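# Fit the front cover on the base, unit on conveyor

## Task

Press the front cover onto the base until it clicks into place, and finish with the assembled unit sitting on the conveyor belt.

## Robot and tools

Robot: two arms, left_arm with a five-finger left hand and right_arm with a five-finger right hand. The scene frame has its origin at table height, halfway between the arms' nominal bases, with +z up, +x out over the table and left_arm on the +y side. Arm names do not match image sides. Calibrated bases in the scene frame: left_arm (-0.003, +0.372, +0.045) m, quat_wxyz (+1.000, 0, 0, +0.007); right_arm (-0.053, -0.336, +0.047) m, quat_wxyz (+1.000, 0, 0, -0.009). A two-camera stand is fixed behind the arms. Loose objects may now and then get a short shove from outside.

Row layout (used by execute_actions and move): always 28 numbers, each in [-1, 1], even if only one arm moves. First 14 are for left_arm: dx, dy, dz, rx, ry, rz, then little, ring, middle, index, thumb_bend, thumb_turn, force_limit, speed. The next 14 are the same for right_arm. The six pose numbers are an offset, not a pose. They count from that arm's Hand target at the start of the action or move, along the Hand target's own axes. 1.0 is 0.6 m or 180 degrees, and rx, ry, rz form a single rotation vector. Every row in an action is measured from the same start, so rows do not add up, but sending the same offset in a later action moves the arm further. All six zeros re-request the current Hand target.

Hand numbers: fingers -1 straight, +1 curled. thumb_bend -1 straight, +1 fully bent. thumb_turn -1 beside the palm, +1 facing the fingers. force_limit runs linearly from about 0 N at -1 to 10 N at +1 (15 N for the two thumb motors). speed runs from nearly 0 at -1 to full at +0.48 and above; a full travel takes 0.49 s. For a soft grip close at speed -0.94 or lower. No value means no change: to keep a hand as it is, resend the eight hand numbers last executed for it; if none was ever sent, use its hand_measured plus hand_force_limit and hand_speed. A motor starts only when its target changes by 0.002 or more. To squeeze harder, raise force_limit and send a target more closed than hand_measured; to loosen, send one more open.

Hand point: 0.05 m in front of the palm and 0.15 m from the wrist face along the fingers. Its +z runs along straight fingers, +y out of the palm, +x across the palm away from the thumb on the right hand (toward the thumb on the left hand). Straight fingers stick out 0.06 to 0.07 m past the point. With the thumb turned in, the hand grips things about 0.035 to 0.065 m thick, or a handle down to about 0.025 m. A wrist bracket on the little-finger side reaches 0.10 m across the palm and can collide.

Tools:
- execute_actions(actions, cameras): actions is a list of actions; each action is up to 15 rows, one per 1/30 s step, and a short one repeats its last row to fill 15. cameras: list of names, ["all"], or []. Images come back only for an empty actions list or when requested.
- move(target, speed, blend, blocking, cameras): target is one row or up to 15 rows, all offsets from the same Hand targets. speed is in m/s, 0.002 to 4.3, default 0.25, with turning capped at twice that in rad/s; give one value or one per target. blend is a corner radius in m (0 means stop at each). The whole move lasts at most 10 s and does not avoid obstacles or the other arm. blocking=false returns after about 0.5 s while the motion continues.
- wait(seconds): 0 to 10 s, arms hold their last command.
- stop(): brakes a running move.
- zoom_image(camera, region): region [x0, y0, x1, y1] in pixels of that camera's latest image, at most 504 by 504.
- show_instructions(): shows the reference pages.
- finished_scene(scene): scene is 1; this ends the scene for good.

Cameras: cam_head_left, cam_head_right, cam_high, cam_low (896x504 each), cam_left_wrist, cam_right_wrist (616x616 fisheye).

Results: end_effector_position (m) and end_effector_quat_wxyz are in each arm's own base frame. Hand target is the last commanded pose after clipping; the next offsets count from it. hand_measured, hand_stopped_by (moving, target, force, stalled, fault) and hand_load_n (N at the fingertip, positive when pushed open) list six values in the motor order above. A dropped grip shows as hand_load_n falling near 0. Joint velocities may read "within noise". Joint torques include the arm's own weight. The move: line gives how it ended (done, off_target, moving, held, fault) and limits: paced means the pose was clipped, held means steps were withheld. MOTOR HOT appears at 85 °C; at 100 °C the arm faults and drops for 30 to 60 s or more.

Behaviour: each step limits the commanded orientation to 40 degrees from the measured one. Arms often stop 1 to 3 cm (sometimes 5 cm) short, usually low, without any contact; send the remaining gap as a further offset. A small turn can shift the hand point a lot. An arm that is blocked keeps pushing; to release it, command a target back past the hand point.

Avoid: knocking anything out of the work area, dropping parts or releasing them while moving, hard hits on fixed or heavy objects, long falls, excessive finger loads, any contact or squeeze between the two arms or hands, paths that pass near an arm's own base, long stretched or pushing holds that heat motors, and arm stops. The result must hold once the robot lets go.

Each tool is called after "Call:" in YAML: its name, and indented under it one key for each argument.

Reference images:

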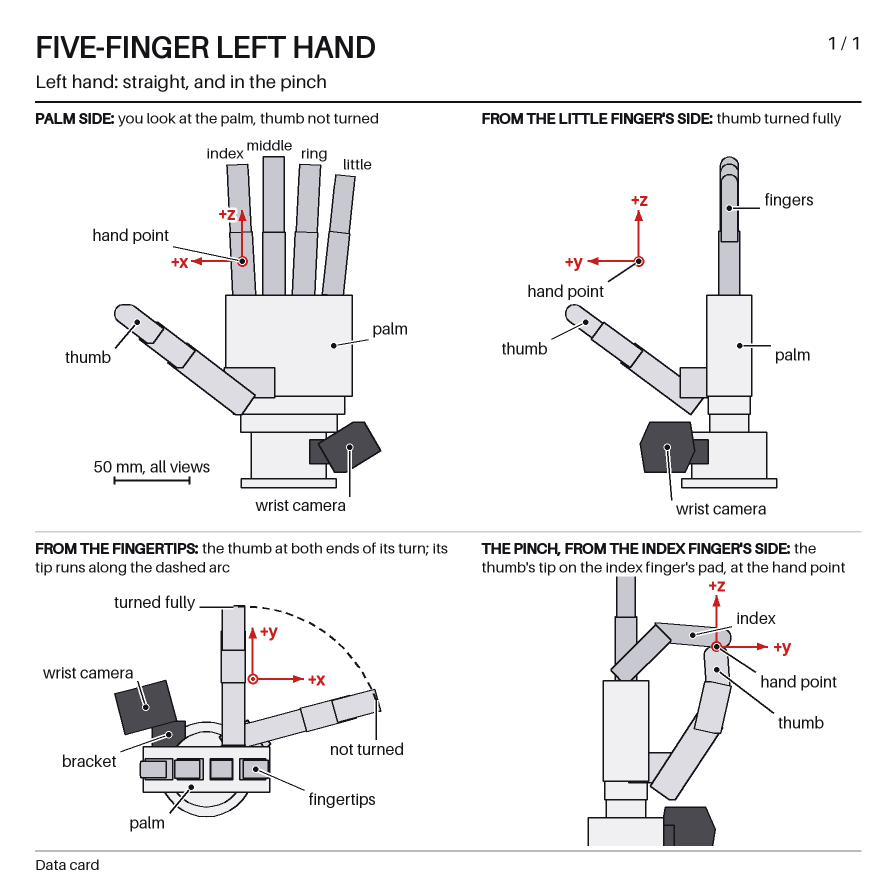

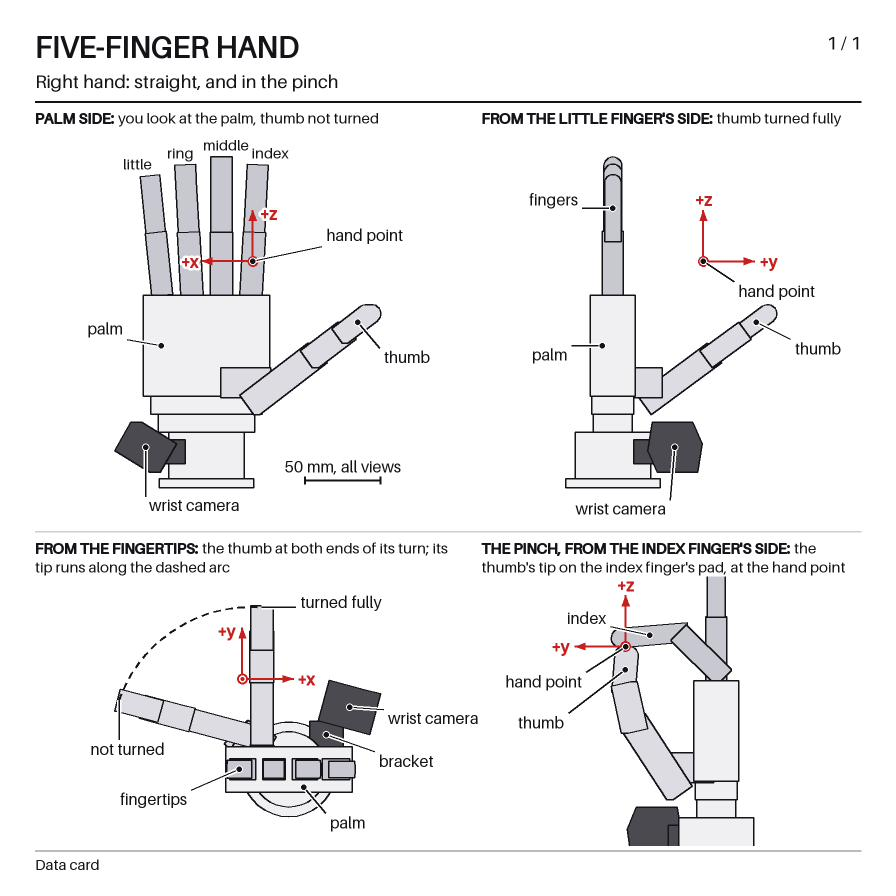

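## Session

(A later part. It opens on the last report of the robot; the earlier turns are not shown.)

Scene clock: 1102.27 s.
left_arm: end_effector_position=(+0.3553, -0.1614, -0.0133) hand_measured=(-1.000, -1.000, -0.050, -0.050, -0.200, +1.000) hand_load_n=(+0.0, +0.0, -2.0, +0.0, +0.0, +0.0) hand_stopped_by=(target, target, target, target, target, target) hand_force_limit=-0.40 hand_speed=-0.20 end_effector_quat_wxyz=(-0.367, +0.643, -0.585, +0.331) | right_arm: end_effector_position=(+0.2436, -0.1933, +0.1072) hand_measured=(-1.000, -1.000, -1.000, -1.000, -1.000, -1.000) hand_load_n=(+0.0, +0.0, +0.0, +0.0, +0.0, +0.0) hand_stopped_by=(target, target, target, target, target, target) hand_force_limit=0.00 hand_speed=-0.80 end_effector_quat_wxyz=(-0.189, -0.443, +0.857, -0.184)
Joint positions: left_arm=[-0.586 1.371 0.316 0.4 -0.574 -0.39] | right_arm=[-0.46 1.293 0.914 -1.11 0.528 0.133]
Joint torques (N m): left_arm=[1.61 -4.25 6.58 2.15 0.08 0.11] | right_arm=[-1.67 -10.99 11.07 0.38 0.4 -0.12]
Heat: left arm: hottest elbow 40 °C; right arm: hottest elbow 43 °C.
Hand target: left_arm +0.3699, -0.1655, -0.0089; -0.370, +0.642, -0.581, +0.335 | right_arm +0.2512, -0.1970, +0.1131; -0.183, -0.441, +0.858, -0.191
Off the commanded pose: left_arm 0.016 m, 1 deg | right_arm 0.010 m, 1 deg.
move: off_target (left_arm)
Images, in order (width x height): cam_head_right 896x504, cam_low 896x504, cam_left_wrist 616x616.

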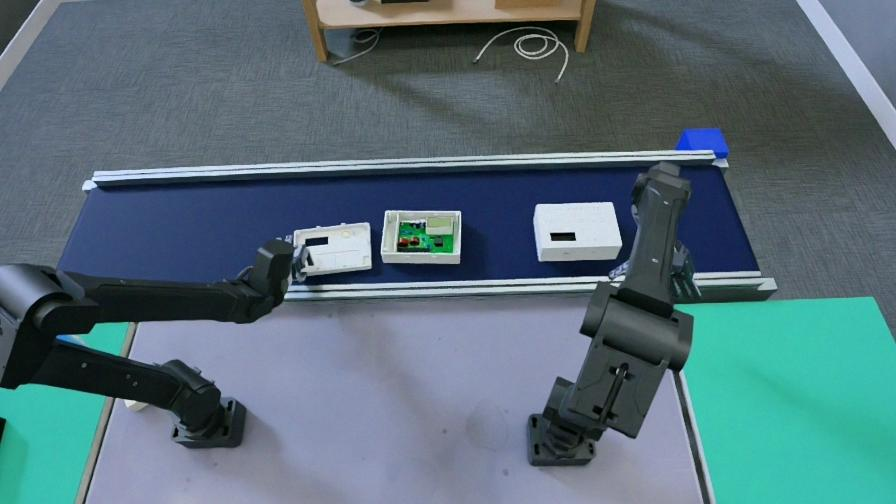

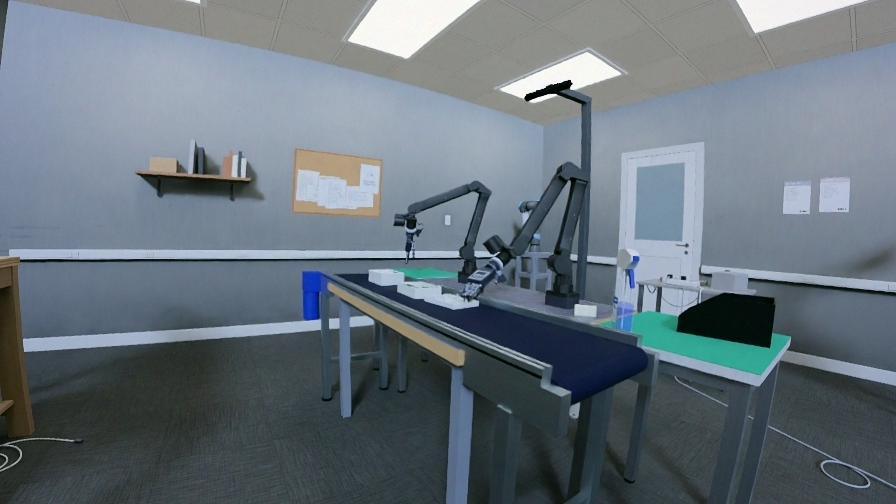

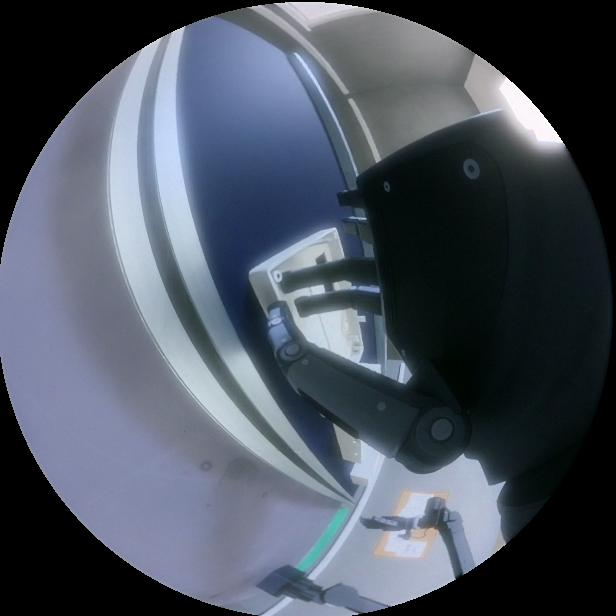

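Call:
move:
  target: [0,0,0,0,0,0,-1,-1,0.6,0.6,-0.2,1,-0.3,-0.9,0,0,0,0,0,0,-1,-1,-1,-1,-1,-1,0,-0.8]
  cameras: ["cam_left_wrist","cam_low"]
  speed: 0.06

Call:
zoom_image:
  camera: "cam_left_wrist"
  region: [160, 200, 400, 440]

Scene clock: 1120.40 s.
left_arm: end_effector_position=(+0.3551, -0.1604, -0.0170) hand_measured=(-1.000, -1.000, +0.190, +0.228, -0.200, +1.000) hand_load_n=(+0.0, +0.0, +3.0, +2.0, +2.5, -0.5) hand_stopped_by=(target, target, force, force, target, target) hand_force_limit=-0.30 hand_speed=-0.90 end_effector_quat_wxyz=(-0.366, +0.643, -0.588, +0.327) | right_arm: end_effector_position=(+0.2436, -0.1933, +0.1072) hand_measured=(-1.000, -1.000, -1.000, -1.000, -1.000, -1.000) hand_load_n=(+0.0, +0.0, +0.0, +0.0, +0.0, +0.0) hand_stopped_by=(target, target, target, target, target, target) hand_force_limit=0.00 hand_speed=-0.80 end_effector_quat_wxyz=(-0.189, -0.443, +0.857, -0.184)
Joint positions: left_arm=[-0.583 1.383 0.319 0.401 -0.572 -0.388] | right_arm=[-0.46 1.293 0.914 -1.11 0.528 0.133]
Joint torques (N m): left_arm=[1.26 -5.6 6.32 2.04 -0.04 0.11] | right_arm=[-1.55 -10.99 11.04 0.4 0.4 -0.11]
Heat: left arm: hottest elbow 40 °C; right arm: hottest elbow 43 °C.
Hand target: left_arm +0.3698, -0.1656, -0.0089; -0.370, +0.642, -0.582, +0.335 | right_arm +0.2512, -0.1970, +0.1131; -0.183, -0.441, +0.858, -0.191
Off the commanded pose: left_arm 0.018 m, 1 deg | right_arm 0.010 m, 1 deg.
move: off_target (left_arm)
Images, in order (width x height): cam_low 896x504, cam_left_wrist 616x616.

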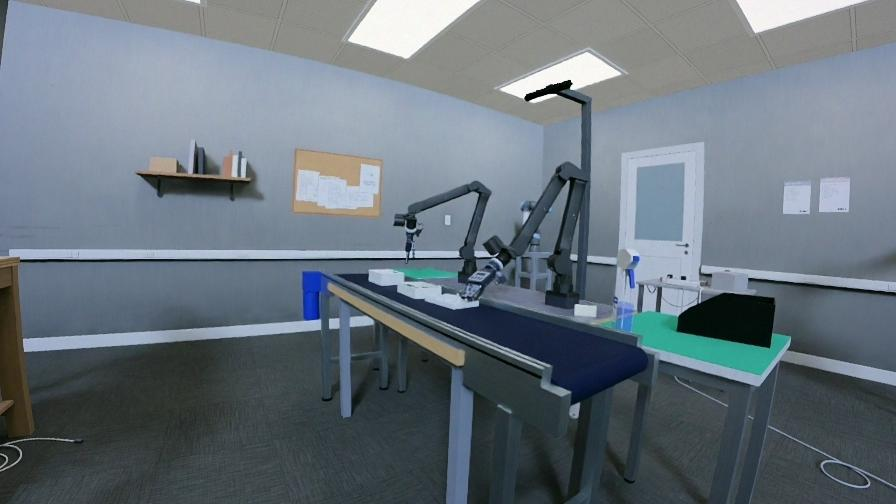

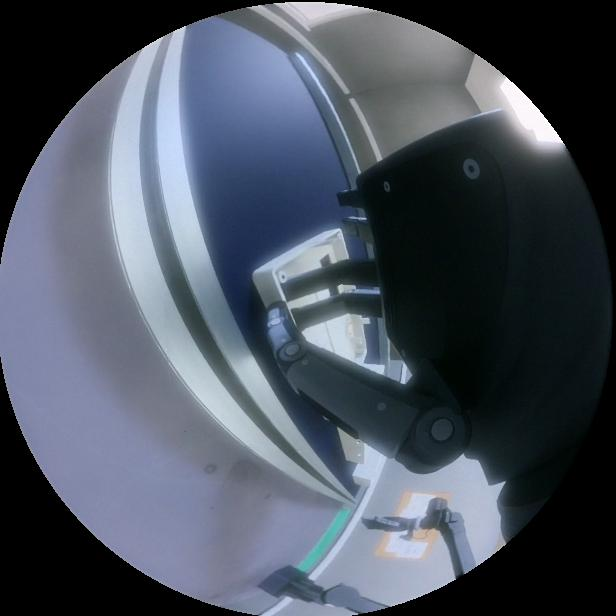

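Scaled by 2.100 from the camera's 616x616 image, which has a finer 880x880 frame.

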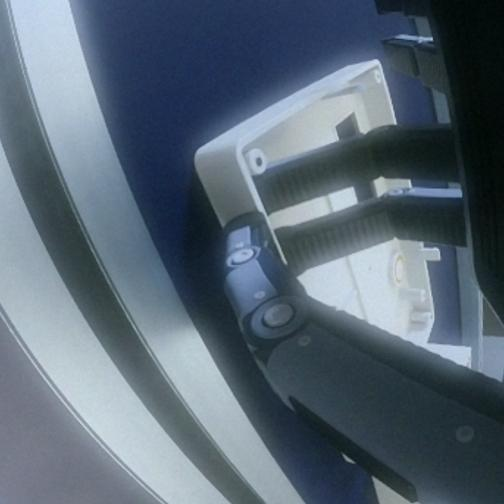

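Call:
move:
  target: [0,0,0,0,0,0,-1,-1,0.7,0.7,-0.2,1,0.0,-0.9,0,0,0,0,0,0,-1,-1,-1,-1,-1,-1,0,-0.8]

Call:
move:
  target: [0,-0.0361,-0.0208,0,0,0,-1,-1,0.7,0.7,-0.2,1,0.0,-0.9,0,0,0,0,0,0,-1,-1,-1,-1,-1,-1,0,-0.8]
  cameras: ["cam_head_right","cam_left_wrist","cam_low"]
  speed: 0.04

Call:
zoom_image:
  camera: "cam_left_wrist"
  region: [160, 200, 400, 440]

Call:
zoom_image:
  camera: "cam_low"
  region: [400, 240, 510, 320]

Scene clock: 1131.70 s.
left_arm: end_effector_position=(+0.3551, -0.1604, -0.0170) hand_measured=(-1.000, -1.000, +0.196, +0.242, -0.202, +1.000) hand_load_n=(+0.0, +0.0, +5.5, +5.5, +4.5, -1.0) hand_stopped_by=(target, target, force, force, target, target) hand_force_limit=0.00 hand_speed=-0.90 end_effector_quat_wxyz=(-0.366, +0.643, -0.588, +0.327) | right_arm: end_effector_position=(+0.2436, -0.1933, +0.1072) hand_measured=(-1.000, -1.000, -1.000, -1.000, -1.000, -1.000) hand_load_n=(+0.0, +0.0, +0.0, +0.0, +0.0, +0.0) hand_stopped_by=(target, target, target, target, target, target) hand_force_limit=0.00 hand_speed=-0.80 end_effector_quat_wxyz=(-0.189, -0.443, +0.857, -0.184)
Joint positions: left_arm=[-0.583 1.383 0.319 0.401 -0.572 -0.388] | right_arm=[-0.46 1.293 0.914 -1.11 0.528 0.133]
Joint torques (N m): left_arm=[1.2 -5.66 6.3 2.07 -0.07 0.11] | right_arm=[-1.49 -10.99 11.06 0.39 0.4 -0.12]
Heat: left arm: hottest elbow 41 °C; right arm: hottest elbow 43 °C.
Hand target: left_arm +0.3698, -0.1656, -0.0089; -0.370, +0.642, -0.581, +0.335 | right_arm +0.2512, -0.1970, +0.1131; -0.183, -0.441, +0.858, -0.191
Off the commanded pose: left_arm 0.018 m, 1 deg | right_arm 0.010 m, 1 deg.
move: off_target (left_arm)

Scene clock: 1132.70 s.
left_arm: end_effector_position=(+0.3482, -0.1558, -0.0042) hand_measured=(-1.000, -1.000, +0.196, +0.242, -0.202, +1.000) hand_load_n=(+0.0, +0.0, +3.0, +5.0, +3.0, -1.0) hand_stopped_by=(target, target, force, force, target, target) hand_force_limit=0.00 hand_speed=-0.90 end_effector_quat_wxyz=(-0.365, +0.644, -0.593, +0.317) | right_arm: end_effector_position=(+0.2436, -0.1933, +0.1072) hand_measured=(-1.000, -1.000, -1.000, -1.000, -1.000, -1.000) hand_load_n=(+0.0, +0.0, +0.0, +0.0, +0.0, +0.0) hand_stopped_by=(target, target, target, target, target, target) hand_force_limit=0.00 hand_speed=-0.80 end_effector_quat_wxyz=(-0.189, -0.443, +0.857, -0.184)
Joint positions: left_arm=[-0.583 1.294 0.323 0.285 -0.572 -0.388] | right_arm=[-0.46 1.293 0.914 -1.11 0.528 0.133]
Joint torques (N m): left_arm=[1.14 -6.77 7.97 1.51 -0.07 0.11] | right_arm=[-1.49 -10.81 11.04 0.39 0.42 -0.11]
Heat: left arm: hottest elbow 41 °C; right arm: hottest elbow 43 °C.
Hand target: left_arm +0.3699, -0.1656, +0.0162; -0.370, +0.642, -0.581, +0.335 | right_arm +0.2512, -0.1970, +0.1131; -0.183, -0.441, +0.858, -0.191
Off the commanded pose: left_arm 0.031 m, 3 deg | right_arm 0.010 m, 1 deg.
move: off_target (left_arm)
Images, in order (width x height): cam_head_right 896x504, cam_low 896x504, cam_left_wrist 616x616.

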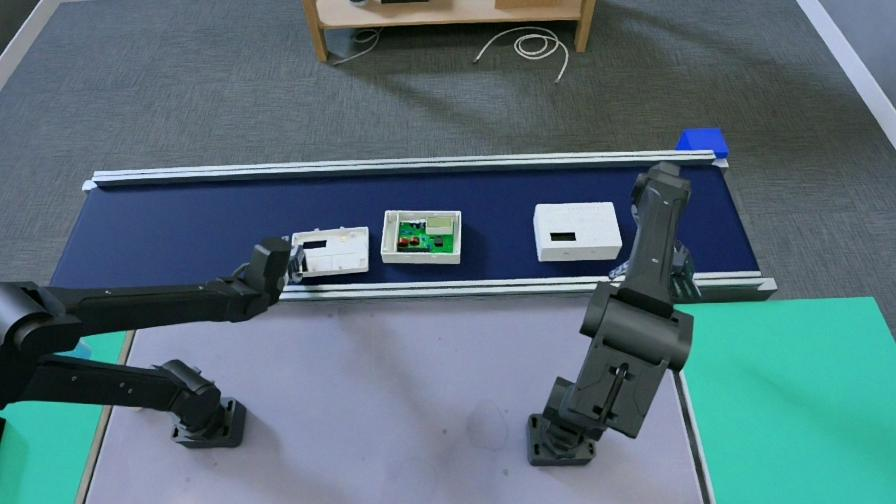

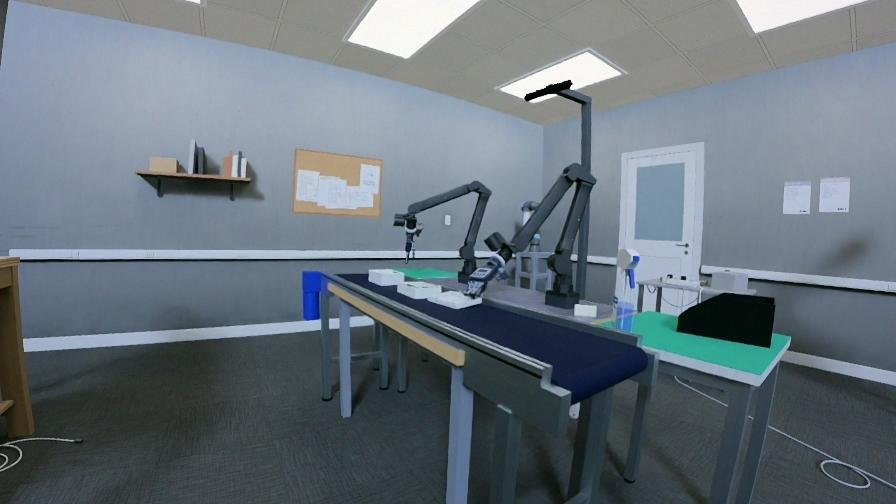

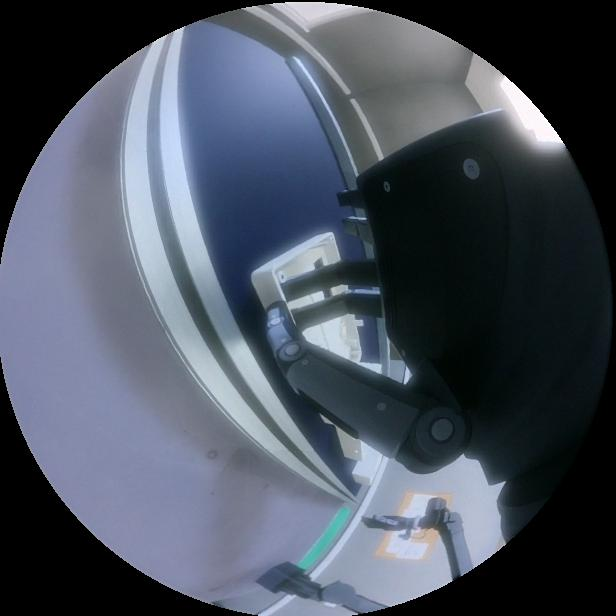

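Scaled by 2.100 from the camera's 616x616 image, which has a finer 880x880 frame.

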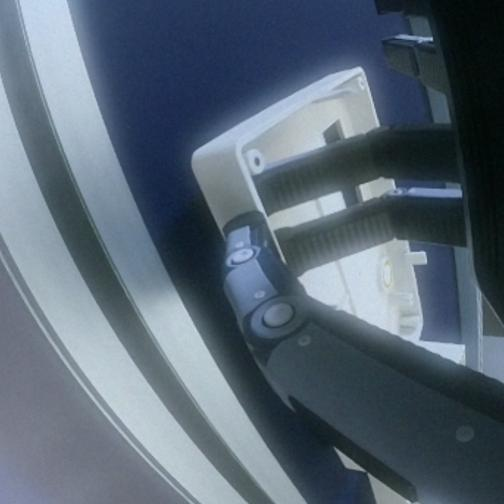

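Scaled by 4.582 from the camera's 896x504 image, which has a finer 1280x720 frame.

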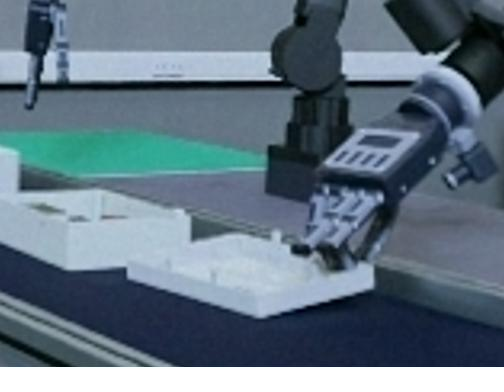

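Call:
move:
  target: [0,-0.0715,-0.0095,-0.1056,0,0,-1,-1,0.7,0.7,-0.2,1,0.0,-0.9,0,0,0,0,0,0,-1,-1,-1,-1,-1,-1,0,-0.8]
  cameras: ["cam_head_right","cam_left_wrist","cam_low"]
  speed: 0.04

Call:
zoom_image:
  camera: "cam_left_wrist"
  region: [160, 200, 400, 440]

Call:
zoom_image:
  camera: "cam_low"
  region: [400, 240, 510, 320]

Scene clock: 1155.60 s.
left_arm: end_effector_position=(+0.3615, -0.1555, +0.0342) hand_measured=(-1.000, -1.000, +0.196, +0.242, -0.202, +1.000) hand_load_n=(+0.0, +0.0, +2.0, +5.0, +2.5, -1.5) hand_stopped_by=(target, target, force, force, target, target) hand_force_limit=0.00 hand_speed=-0.90 end_effector_quat_wxyz=(-0.254, +0.691, -0.642, +0.214) | right_arm: end_effector_position=(+0.2436, -0.1933, +0.1072) hand_measured=(-1.000, -1.000, -1.000, -1.000, -1.000, -1.000) hand_load_n=(+0.0, +0.0, +0.0, +0.0, +0.0, +0.0) hand_stopped_by=(target, target, target, target, target, target) hand_force_limit=0.00 hand_speed=-0.80 end_effector_quat_wxyz=(-0.189, -0.443, +0.857, -0.184)
Joint positions: left_arm=[-0.446 1.249 0.616 -0.342 -0.344 -0.413] | right_arm=[-0.46 1.293 0.914 -1.11 0.528 0.133]
Joint torques (N m): left_arm=[1.44 -6.59 10.07 1.1 0.03 -0.1] | right_arm=[-1.55 -10.99 11.07 0.39 0.39 -0.11]
Heat: left arm: hottest elbow 42 °C; right arm: hottest elbow 44 °C.
Hand target: left_arm +0.3865, -0.1639, +0.0562; -0.259, +0.694, -0.629, +0.235 | right_arm +0.2512, -0.1970, +0.1131; -0.183, -0.441, +0.858, -0.191
Off the commanded pose: left_arm 0.034 m, 3 deg | right_arm 0.010 m, 1 deg.
move: off_target (left_arm)
Images, in order (width x height): cam_head_right 896x504, cam_low 896x504, cam_left_wrist 616x616.

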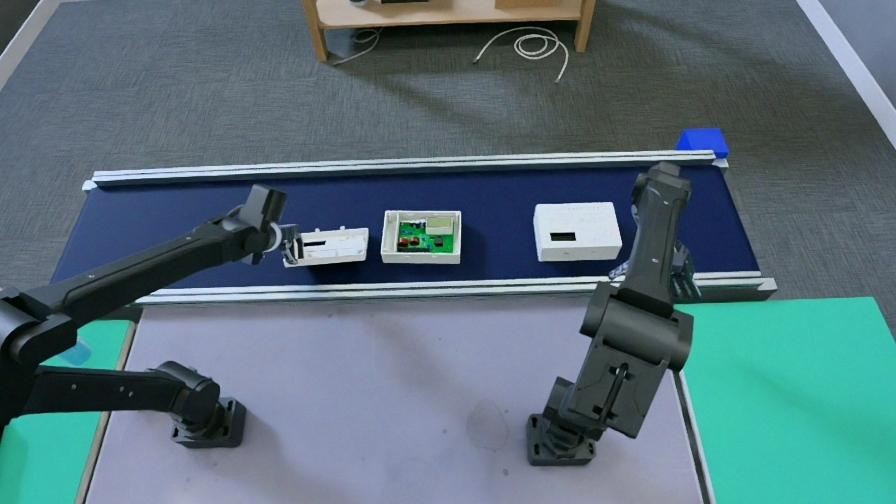

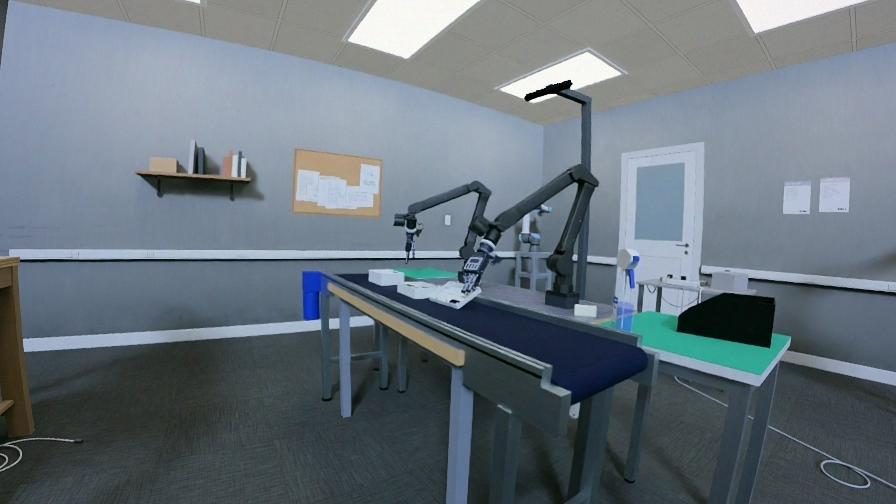

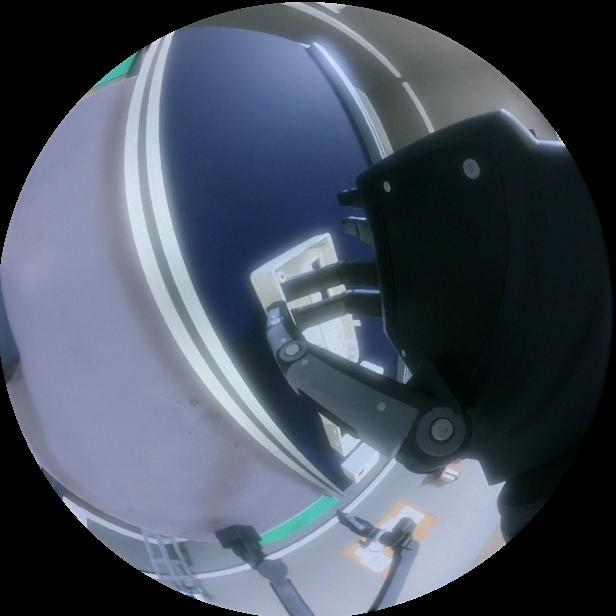

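Scaled by 2.100 from the camera's 616x616 image, which has a finer 880x880 frame.

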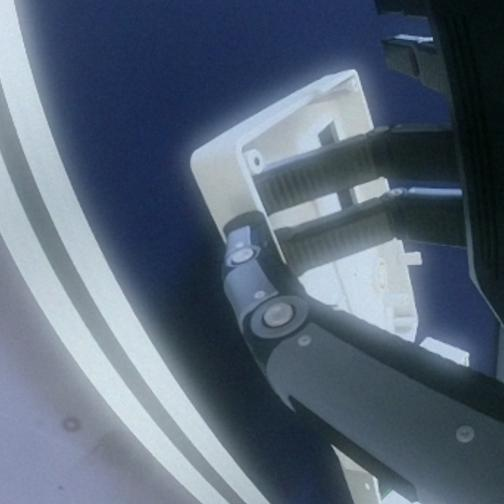

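Scaled by 4.582 from the camera's 896x504 image, which has a finer 1280x720 frame.

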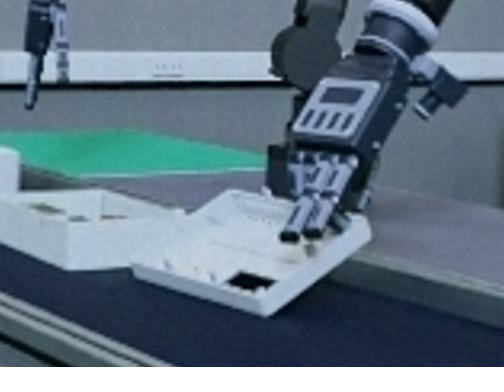

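Call:
move:
  target:
    - [0,-0.077,-0.0125,-0.1111,0,0,-1,-1,0.7,0.7,-0.2,1,0.0,-0.9,0,0,0,0,0,0,-1,-1,-1,-1,-1,-1,0,-0.8]
    - [0,-0.132,-0.0047,-0.1944,0,0,-1,-1,0.7,0.7,-0.2,1,0.0,-0.9,0,0,0,0,0,0,-1,-1,-1,-1,-1,-1,0,-0.8]
  cameras: ["all"]
  speed: 0.04
  blend: 0.01

Call:
zoom_image:
  camera: "cam_left_wrist"
  region: [160, 200, 400, 440]

Call:
zoom_image:
  camera: "cam_low"
  region: [400, 240, 510, 320]

Scene clock: 1176.33 s.
left_arm: end_effector_position=(+0.4205, -0.1560, +0.0891) hand_measured=(-1.000, -1.000, +0.196, +0.242, -0.200, +1.000) hand_load_n=(+0.5, +0.0, -0.5, +6.0, +1.5, -0.5) hand_stopped_by=(target, target, force, force, target, target) hand_force_limit=0.00 hand_speed=-0.90 end_effector_quat_wxyz=(-0.029, +0.740, -0.672, +0.011) | right_arm: end_effector_position=(+0.2436, -0.1933, +0.1072) hand_measured=(-1.000, -1.000, -1.000, -1.000, -1.000, -1.000) hand_load_n=(+0.0, +0.0, +0.0, +0.0, +0.0, +0.0) hand_stopped_by=(target, target, target, target, target, target) hand_force_limit=0.00 hand_speed=-0.80 end_effector_quat_wxyz=(-0.189, -0.443, +0.857, -0.184)
Joint positions: left_arm=[-0.261 1.664 1.288 -1.15 -0.041 -0.356] | right_arm=[-0.46 1.293 0.914 -1.11 0.528 0.133]
Joint torques (N m): left_arm=[1.26 -13.86 10.56 0.2 0.28 0.11] | right_arm=[-1.61 -11.11 11.06 0.4 0.4 -0.12]
Motor temperatures (°C): left_arm=[27 28 45 28 28 30] | right_arm=[27 30 44 26 26 26]
Heat: left arm: hottest elbow 45 °C; right arm: hottest elbow 44 °C.
Hand target: left_arm +0.4441, -0.1582, +0.1101; -0.038, +0.740, -0.670, +0.035 | right_arm +0.2512, -0.1970, +0.1131; -0.183, -0.441, +0.858, -0.191
Off the commanded pose: left_arm 0.032 m, 3 deg | right_arm 0.010 m, 1 deg.
move: off_target (left_arm)

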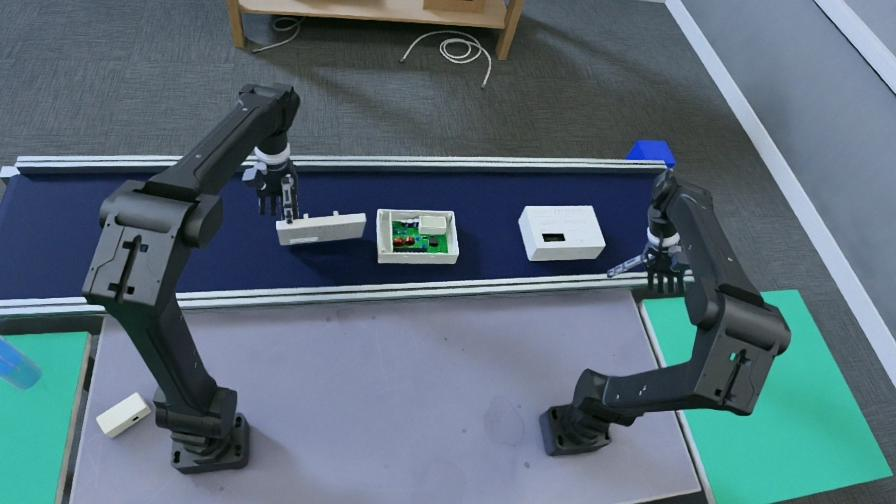

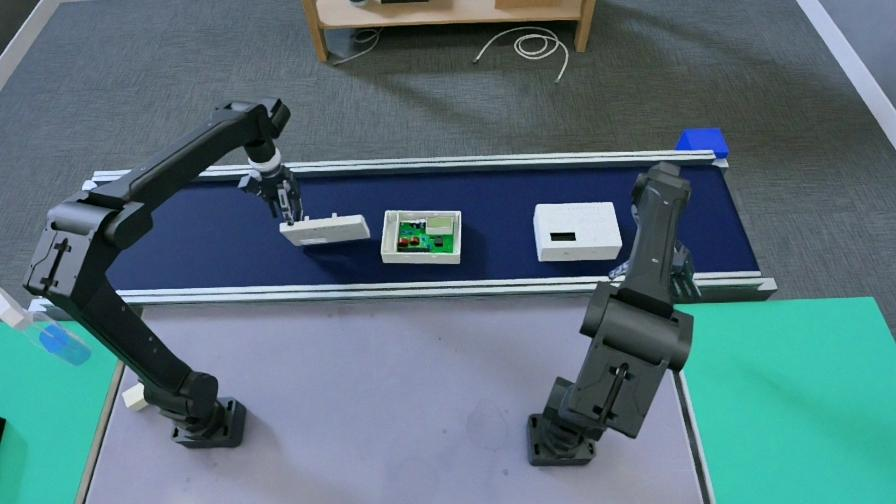

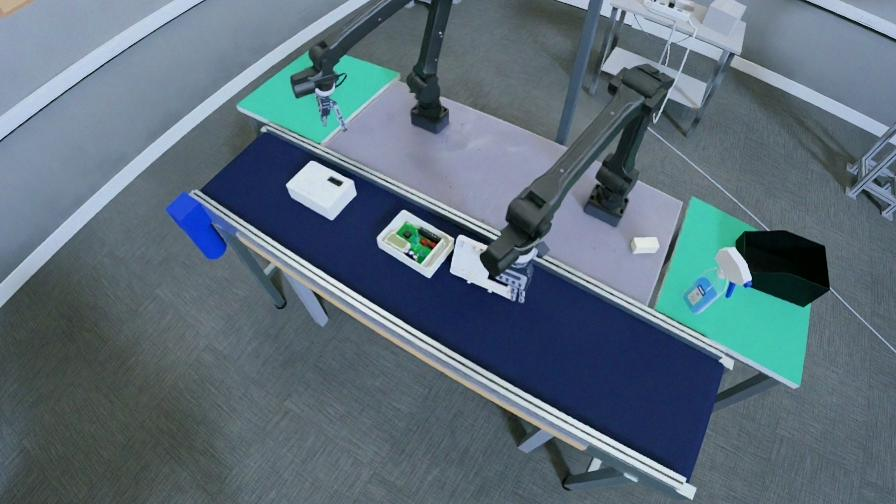

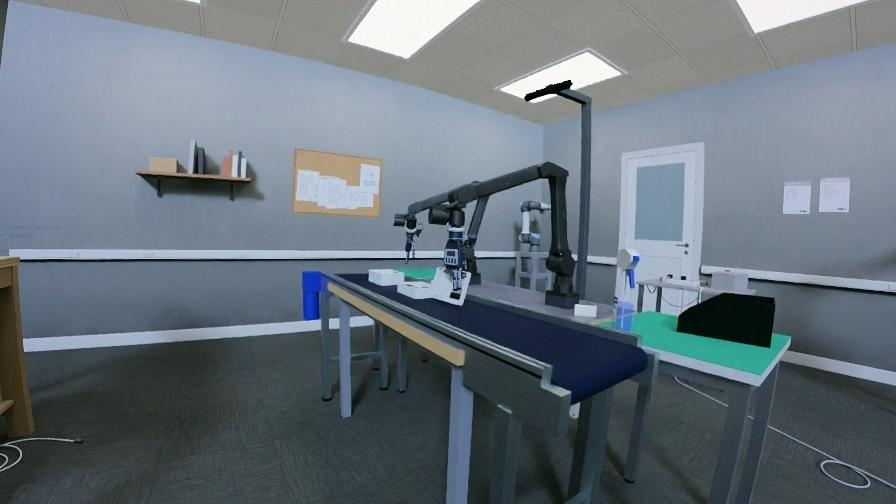

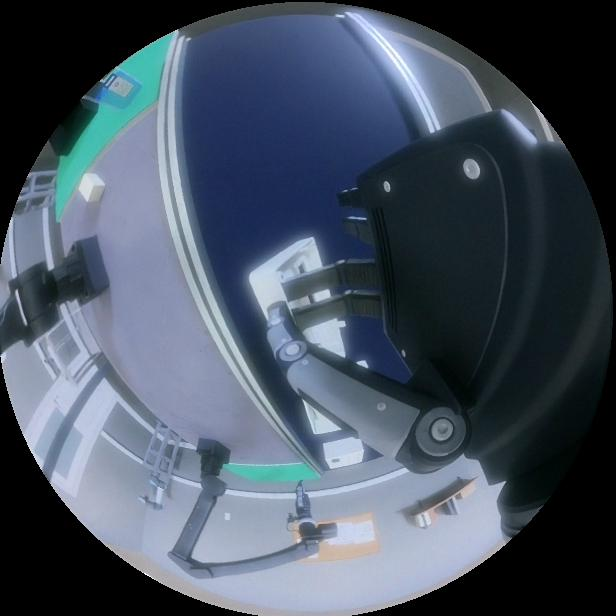

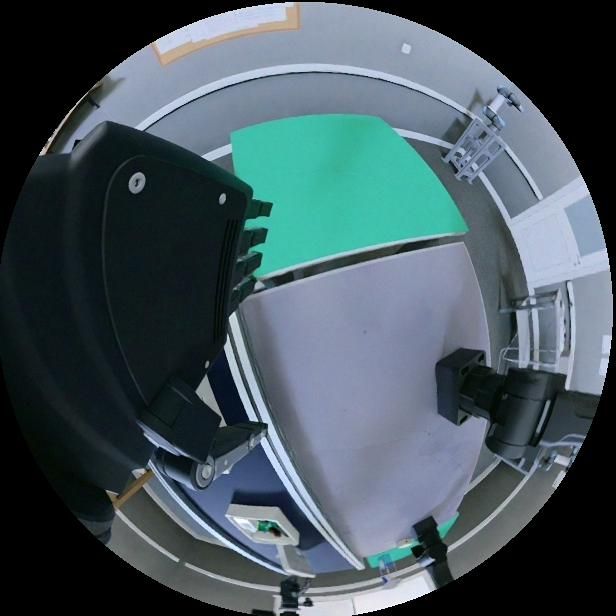

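Scaled by 2.100 from the camera's 616x616 image, which has a finer 880x880 frame.

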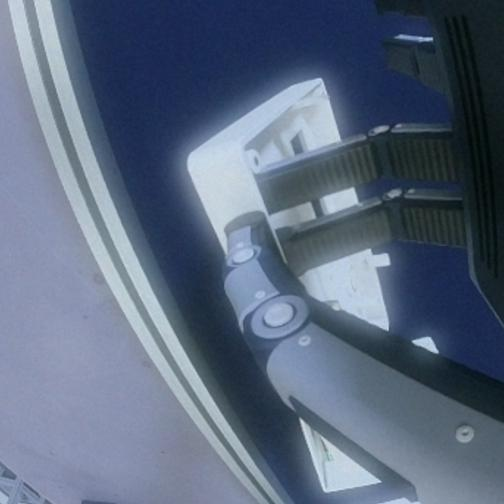

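Scaled by 4.582 from the camera's 896x504 image, which has a finer 1280x720 frame.

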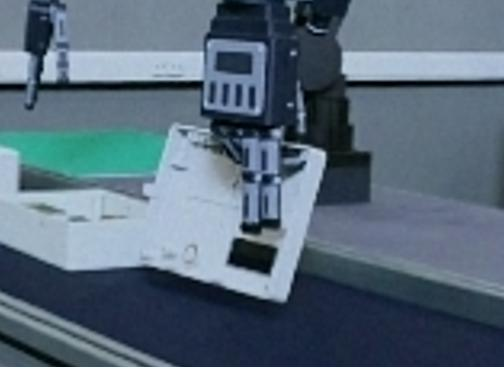

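Call:
move:
  target:
    - [0,-0.0087,-0.0828,0,0,0,-1,-1,0.7,0.7,-0.2,1,0.0,-0.9,0,0,0,0,0,0,-1,-1,-1,-1,-1,-1,0,-0.8]
    - [-0.0818,-0.1573,-0.059,0,-0.0132,-0.1269,-1,-1,0.7,0.7,-0.2,1,0.0,-0.9,0,0,0,0,0,0,-1,-1,-1,-1,-1,-1,0,-0.8]
  cameras: ["cam_head_left","cam_head_right","cam_high","cam_left_wrist","cam_low"]
  speed: 0.06
  blend: 0.01

Call:
zoom_image:
  camera: "cam_low"
  region: [400, 230, 510, 310]

Scene clock: 1467.83 s.
left_arm: end_effector_position=(+0.5065, -0.1024, +0.1313) hand_measured=(-1.000, -1.000, +0.196, +0.242, -0.200, +1.000) hand_load_n=(+0.0, +0.0, +0.0, +6.0, +1.0, -0.5) hand_stopped_by=(target, target, force, force, target, target) hand_force_limit=0.00 hand_speed=-0.90 end_effector_quat_wxyz=(-0.033, +0.855, -0.518, +0.001) | right_arm: end_effector_position=(+0.2436, -0.1933, +0.1072) hand_measured=(-1.000, -1.000, -1.000, -1.000, -1.000, -1.000) hand_load_n=(+0.0, +0.0, +0.0, +0.0, +0.0, +0.0) hand_stopped_by=(target, target, target, target, target, target) hand_force_limit=0.00 hand_speed=-0.80 end_effector_quat_wxyz=(-0.189, -0.443, +0.857, -0.184)
Joint positions: left_arm=[-0.107 1.78 1.56 -1.321 -0.059 -0.586] | right_arm=[-0.46 1.293 0.914 -1.11 0.528 0.133]
Joint torques (N m): left_arm=[1.38 -16.09 10.91 0.1 0.11 -0.11] | right_arm=[-1.49 -11.05 11.03 0.4 0.4 -0.12]
Motor temperatures (°C): left_arm=[27 31 53 27 28 30] | right_arm=[27 30 44 26 26 26]
Heat: left arm: hottest elbow 53 °C; right arm: hottest elbow 44 °C.
Hand target: left_arm +0.5290, -0.1004, +0.1551; -0.045, +0.859, -0.509, +0.026 | right_arm +0.2512, -0.1970, +0.1131; -0.183, -0.441, +0.858, -0.191
Off the commanded pose: left_arm 0.033 m, 3 deg | right_arm 0.010 m, 1 deg.
move: off_target (left_arm)
Images, in order (width x height): cam_head_left 896x504, cam_head_right 896x504, cam_high 896x504, cam_low 896x504, cam_left_wrist 616x616.

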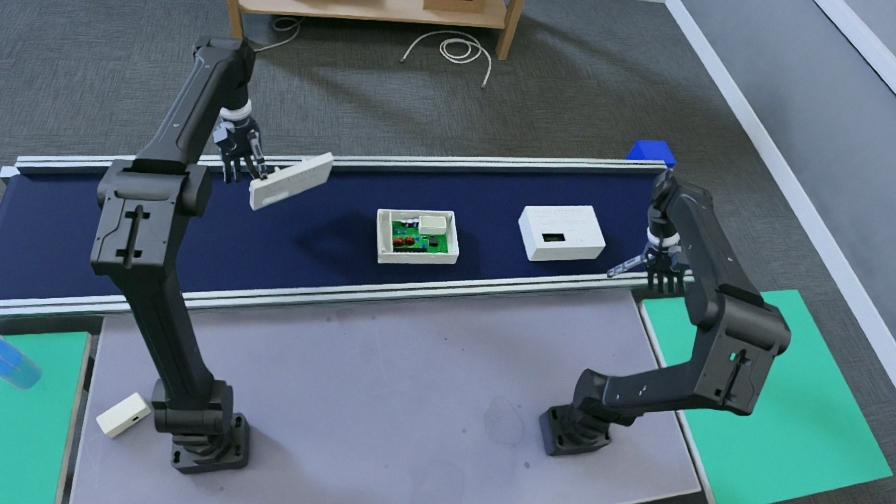

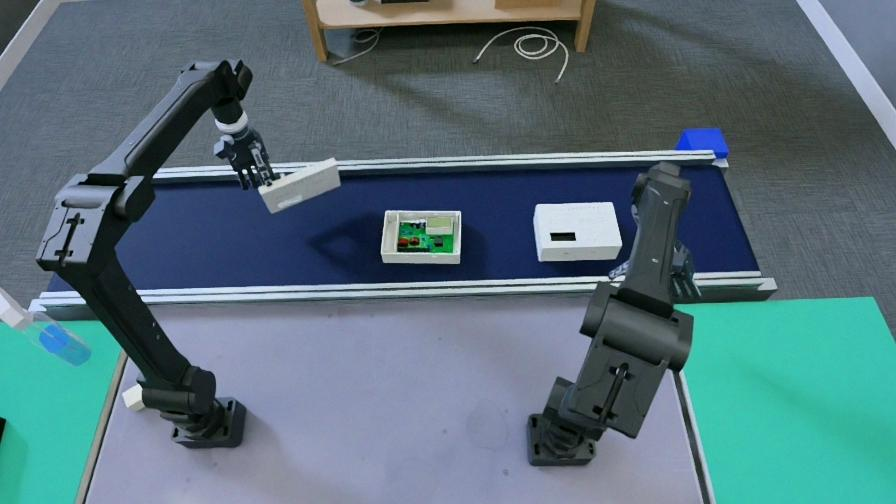

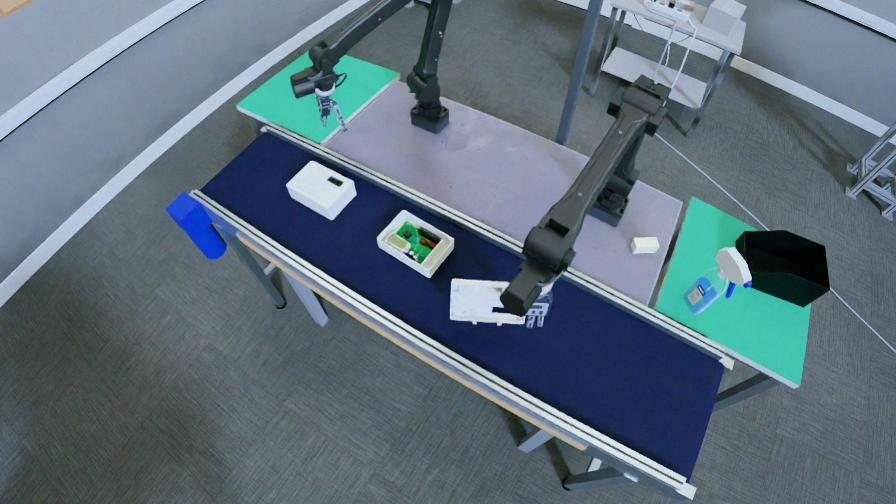

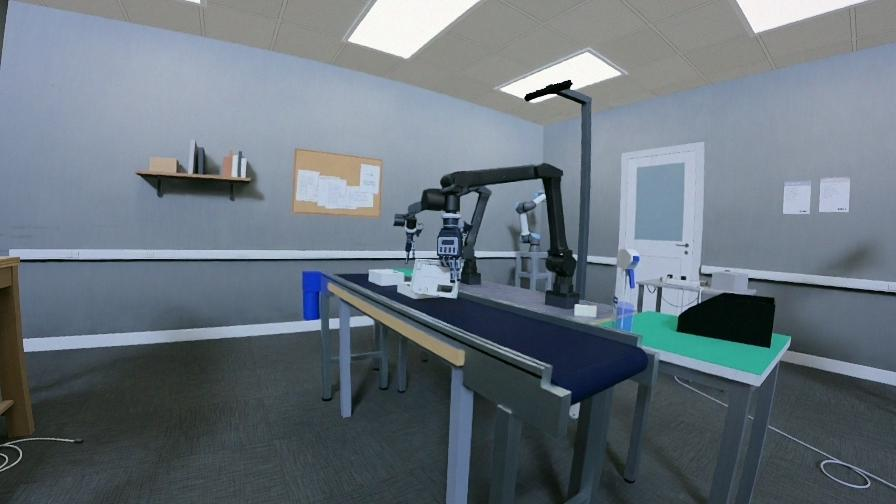

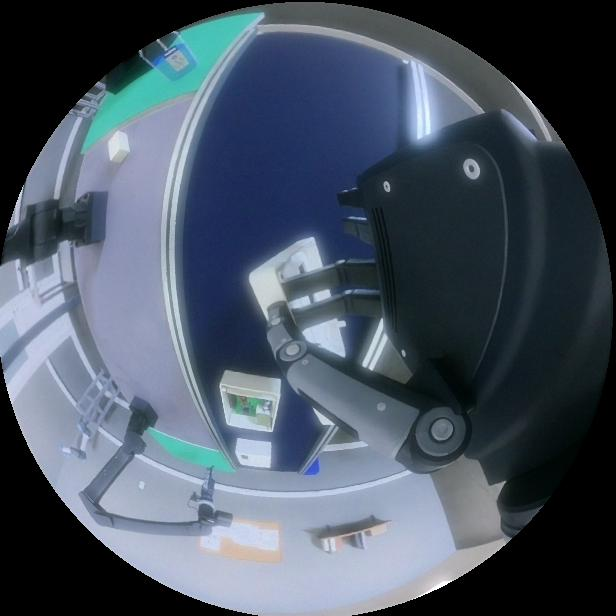

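Scaled by 4.582 from the camera's 896x504 image, which has a finer 1280x720 frame.

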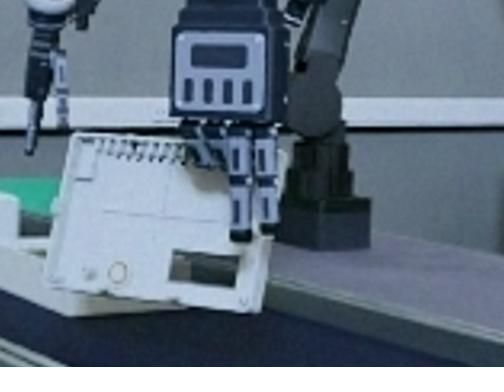

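Call:
move:
  target: [-0.0103,0.0258,0.0643,0,0,0,-1,-1,0.7,0.7,-0.2,1,0.0,-0.9,0,0,0,0,0,0,-1,-1,-1,-1,-1,-1,0,-0.8]
  cameras: ["cam_head_right","cam_low"]
  speed: 0.06

Call:
zoom_image:
  camera: "cam_low"
  region: [400, 230, 510, 310]

Scene clock: 1491.57 s.
left_arm: end_effector_position=(+0.5100, -0.1028, +0.1097) hand_measured=(-1.000, -1.000, +0.196, +0.242, -0.200, +1.000) hand_load_n=(+0.0, +0.0, +0.0, +6.0, +1.0, -0.5) hand_stopped_by=(target, target, force, force, target, target) hand_force_limit=0.00 hand_speed=-0.90 end_effector_quat_wxyz=(-0.040, +0.855, -0.516, +0.015) | right_arm: end_effector_position=(+0.2436, -0.1933, +0.1072) hand_measured=(-1.000, -1.000, -1.000, -1.000, -1.000, -1.000) hand_load_n=(+0.0, +0.0, +0.0, +0.0, +0.0, +0.0) hand_stopped_by=(target, target, target, target, target, target) hand_force_limit=0.00 hand_speed=-0.80 end_effector_quat_wxyz=(-0.189, -0.443, +0.857, -0.184)
Joint positions: left_arm=[-0.107 1.78 1.503 -1.233 -0.059 -0.589] | right_arm=[-0.46 1.293 0.914 -1.11 0.528 0.133]
Joint torques (N m): left_arm=[1.2 -16.5 6.68 1.01 0.11 -0.11] | right_arm=[-1.67 -11.16 11.06 0.39 0.41 -0.11]
Heat: left arm: hottest elbow 53 °C; right arm: hottest elbow 45 °C.
Hand target: left_arm +0.5160, -0.1004, +0.1152; -0.045, +0.859, -0.510, +0.026 | right_arm +0.2512, -0.1970, +0.1131; -0.183, -0.441, +0.858, -0.191
Off the commanded pose: left_arm 0.008 m, 2 deg | right_arm 0.010 m, 1 deg.
move: done
Images, in order (width x height): cam_head_right 896x504, cam_low 896x504.

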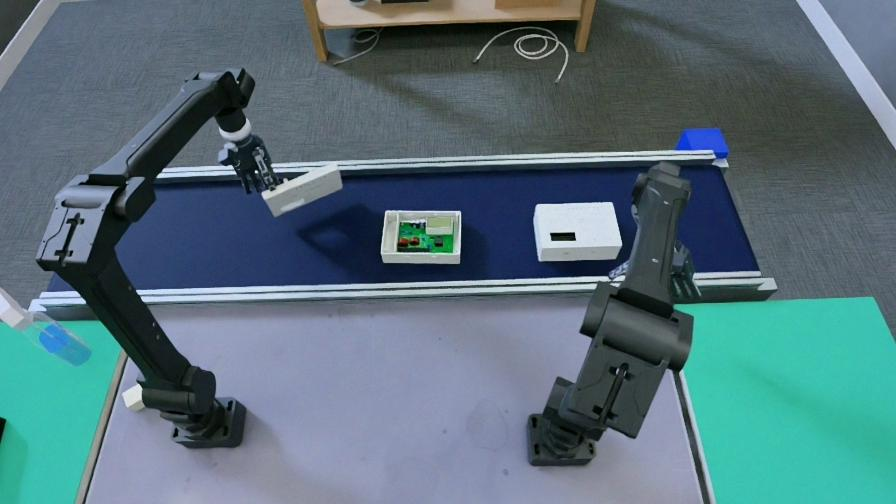

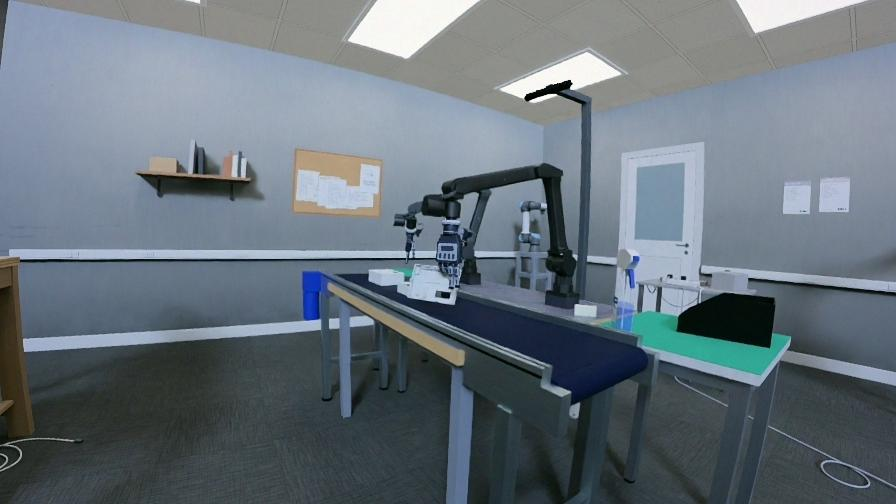

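Scaled by 4.582 from the camera's 896x504 image, which has a finer 1280x720 frame.

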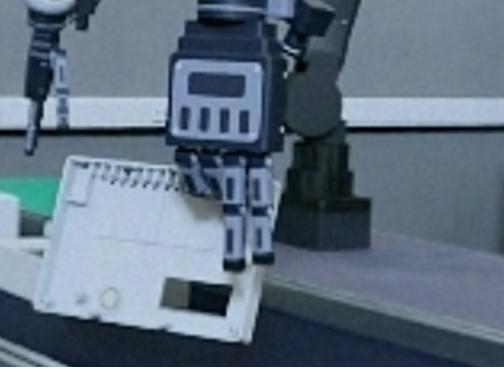

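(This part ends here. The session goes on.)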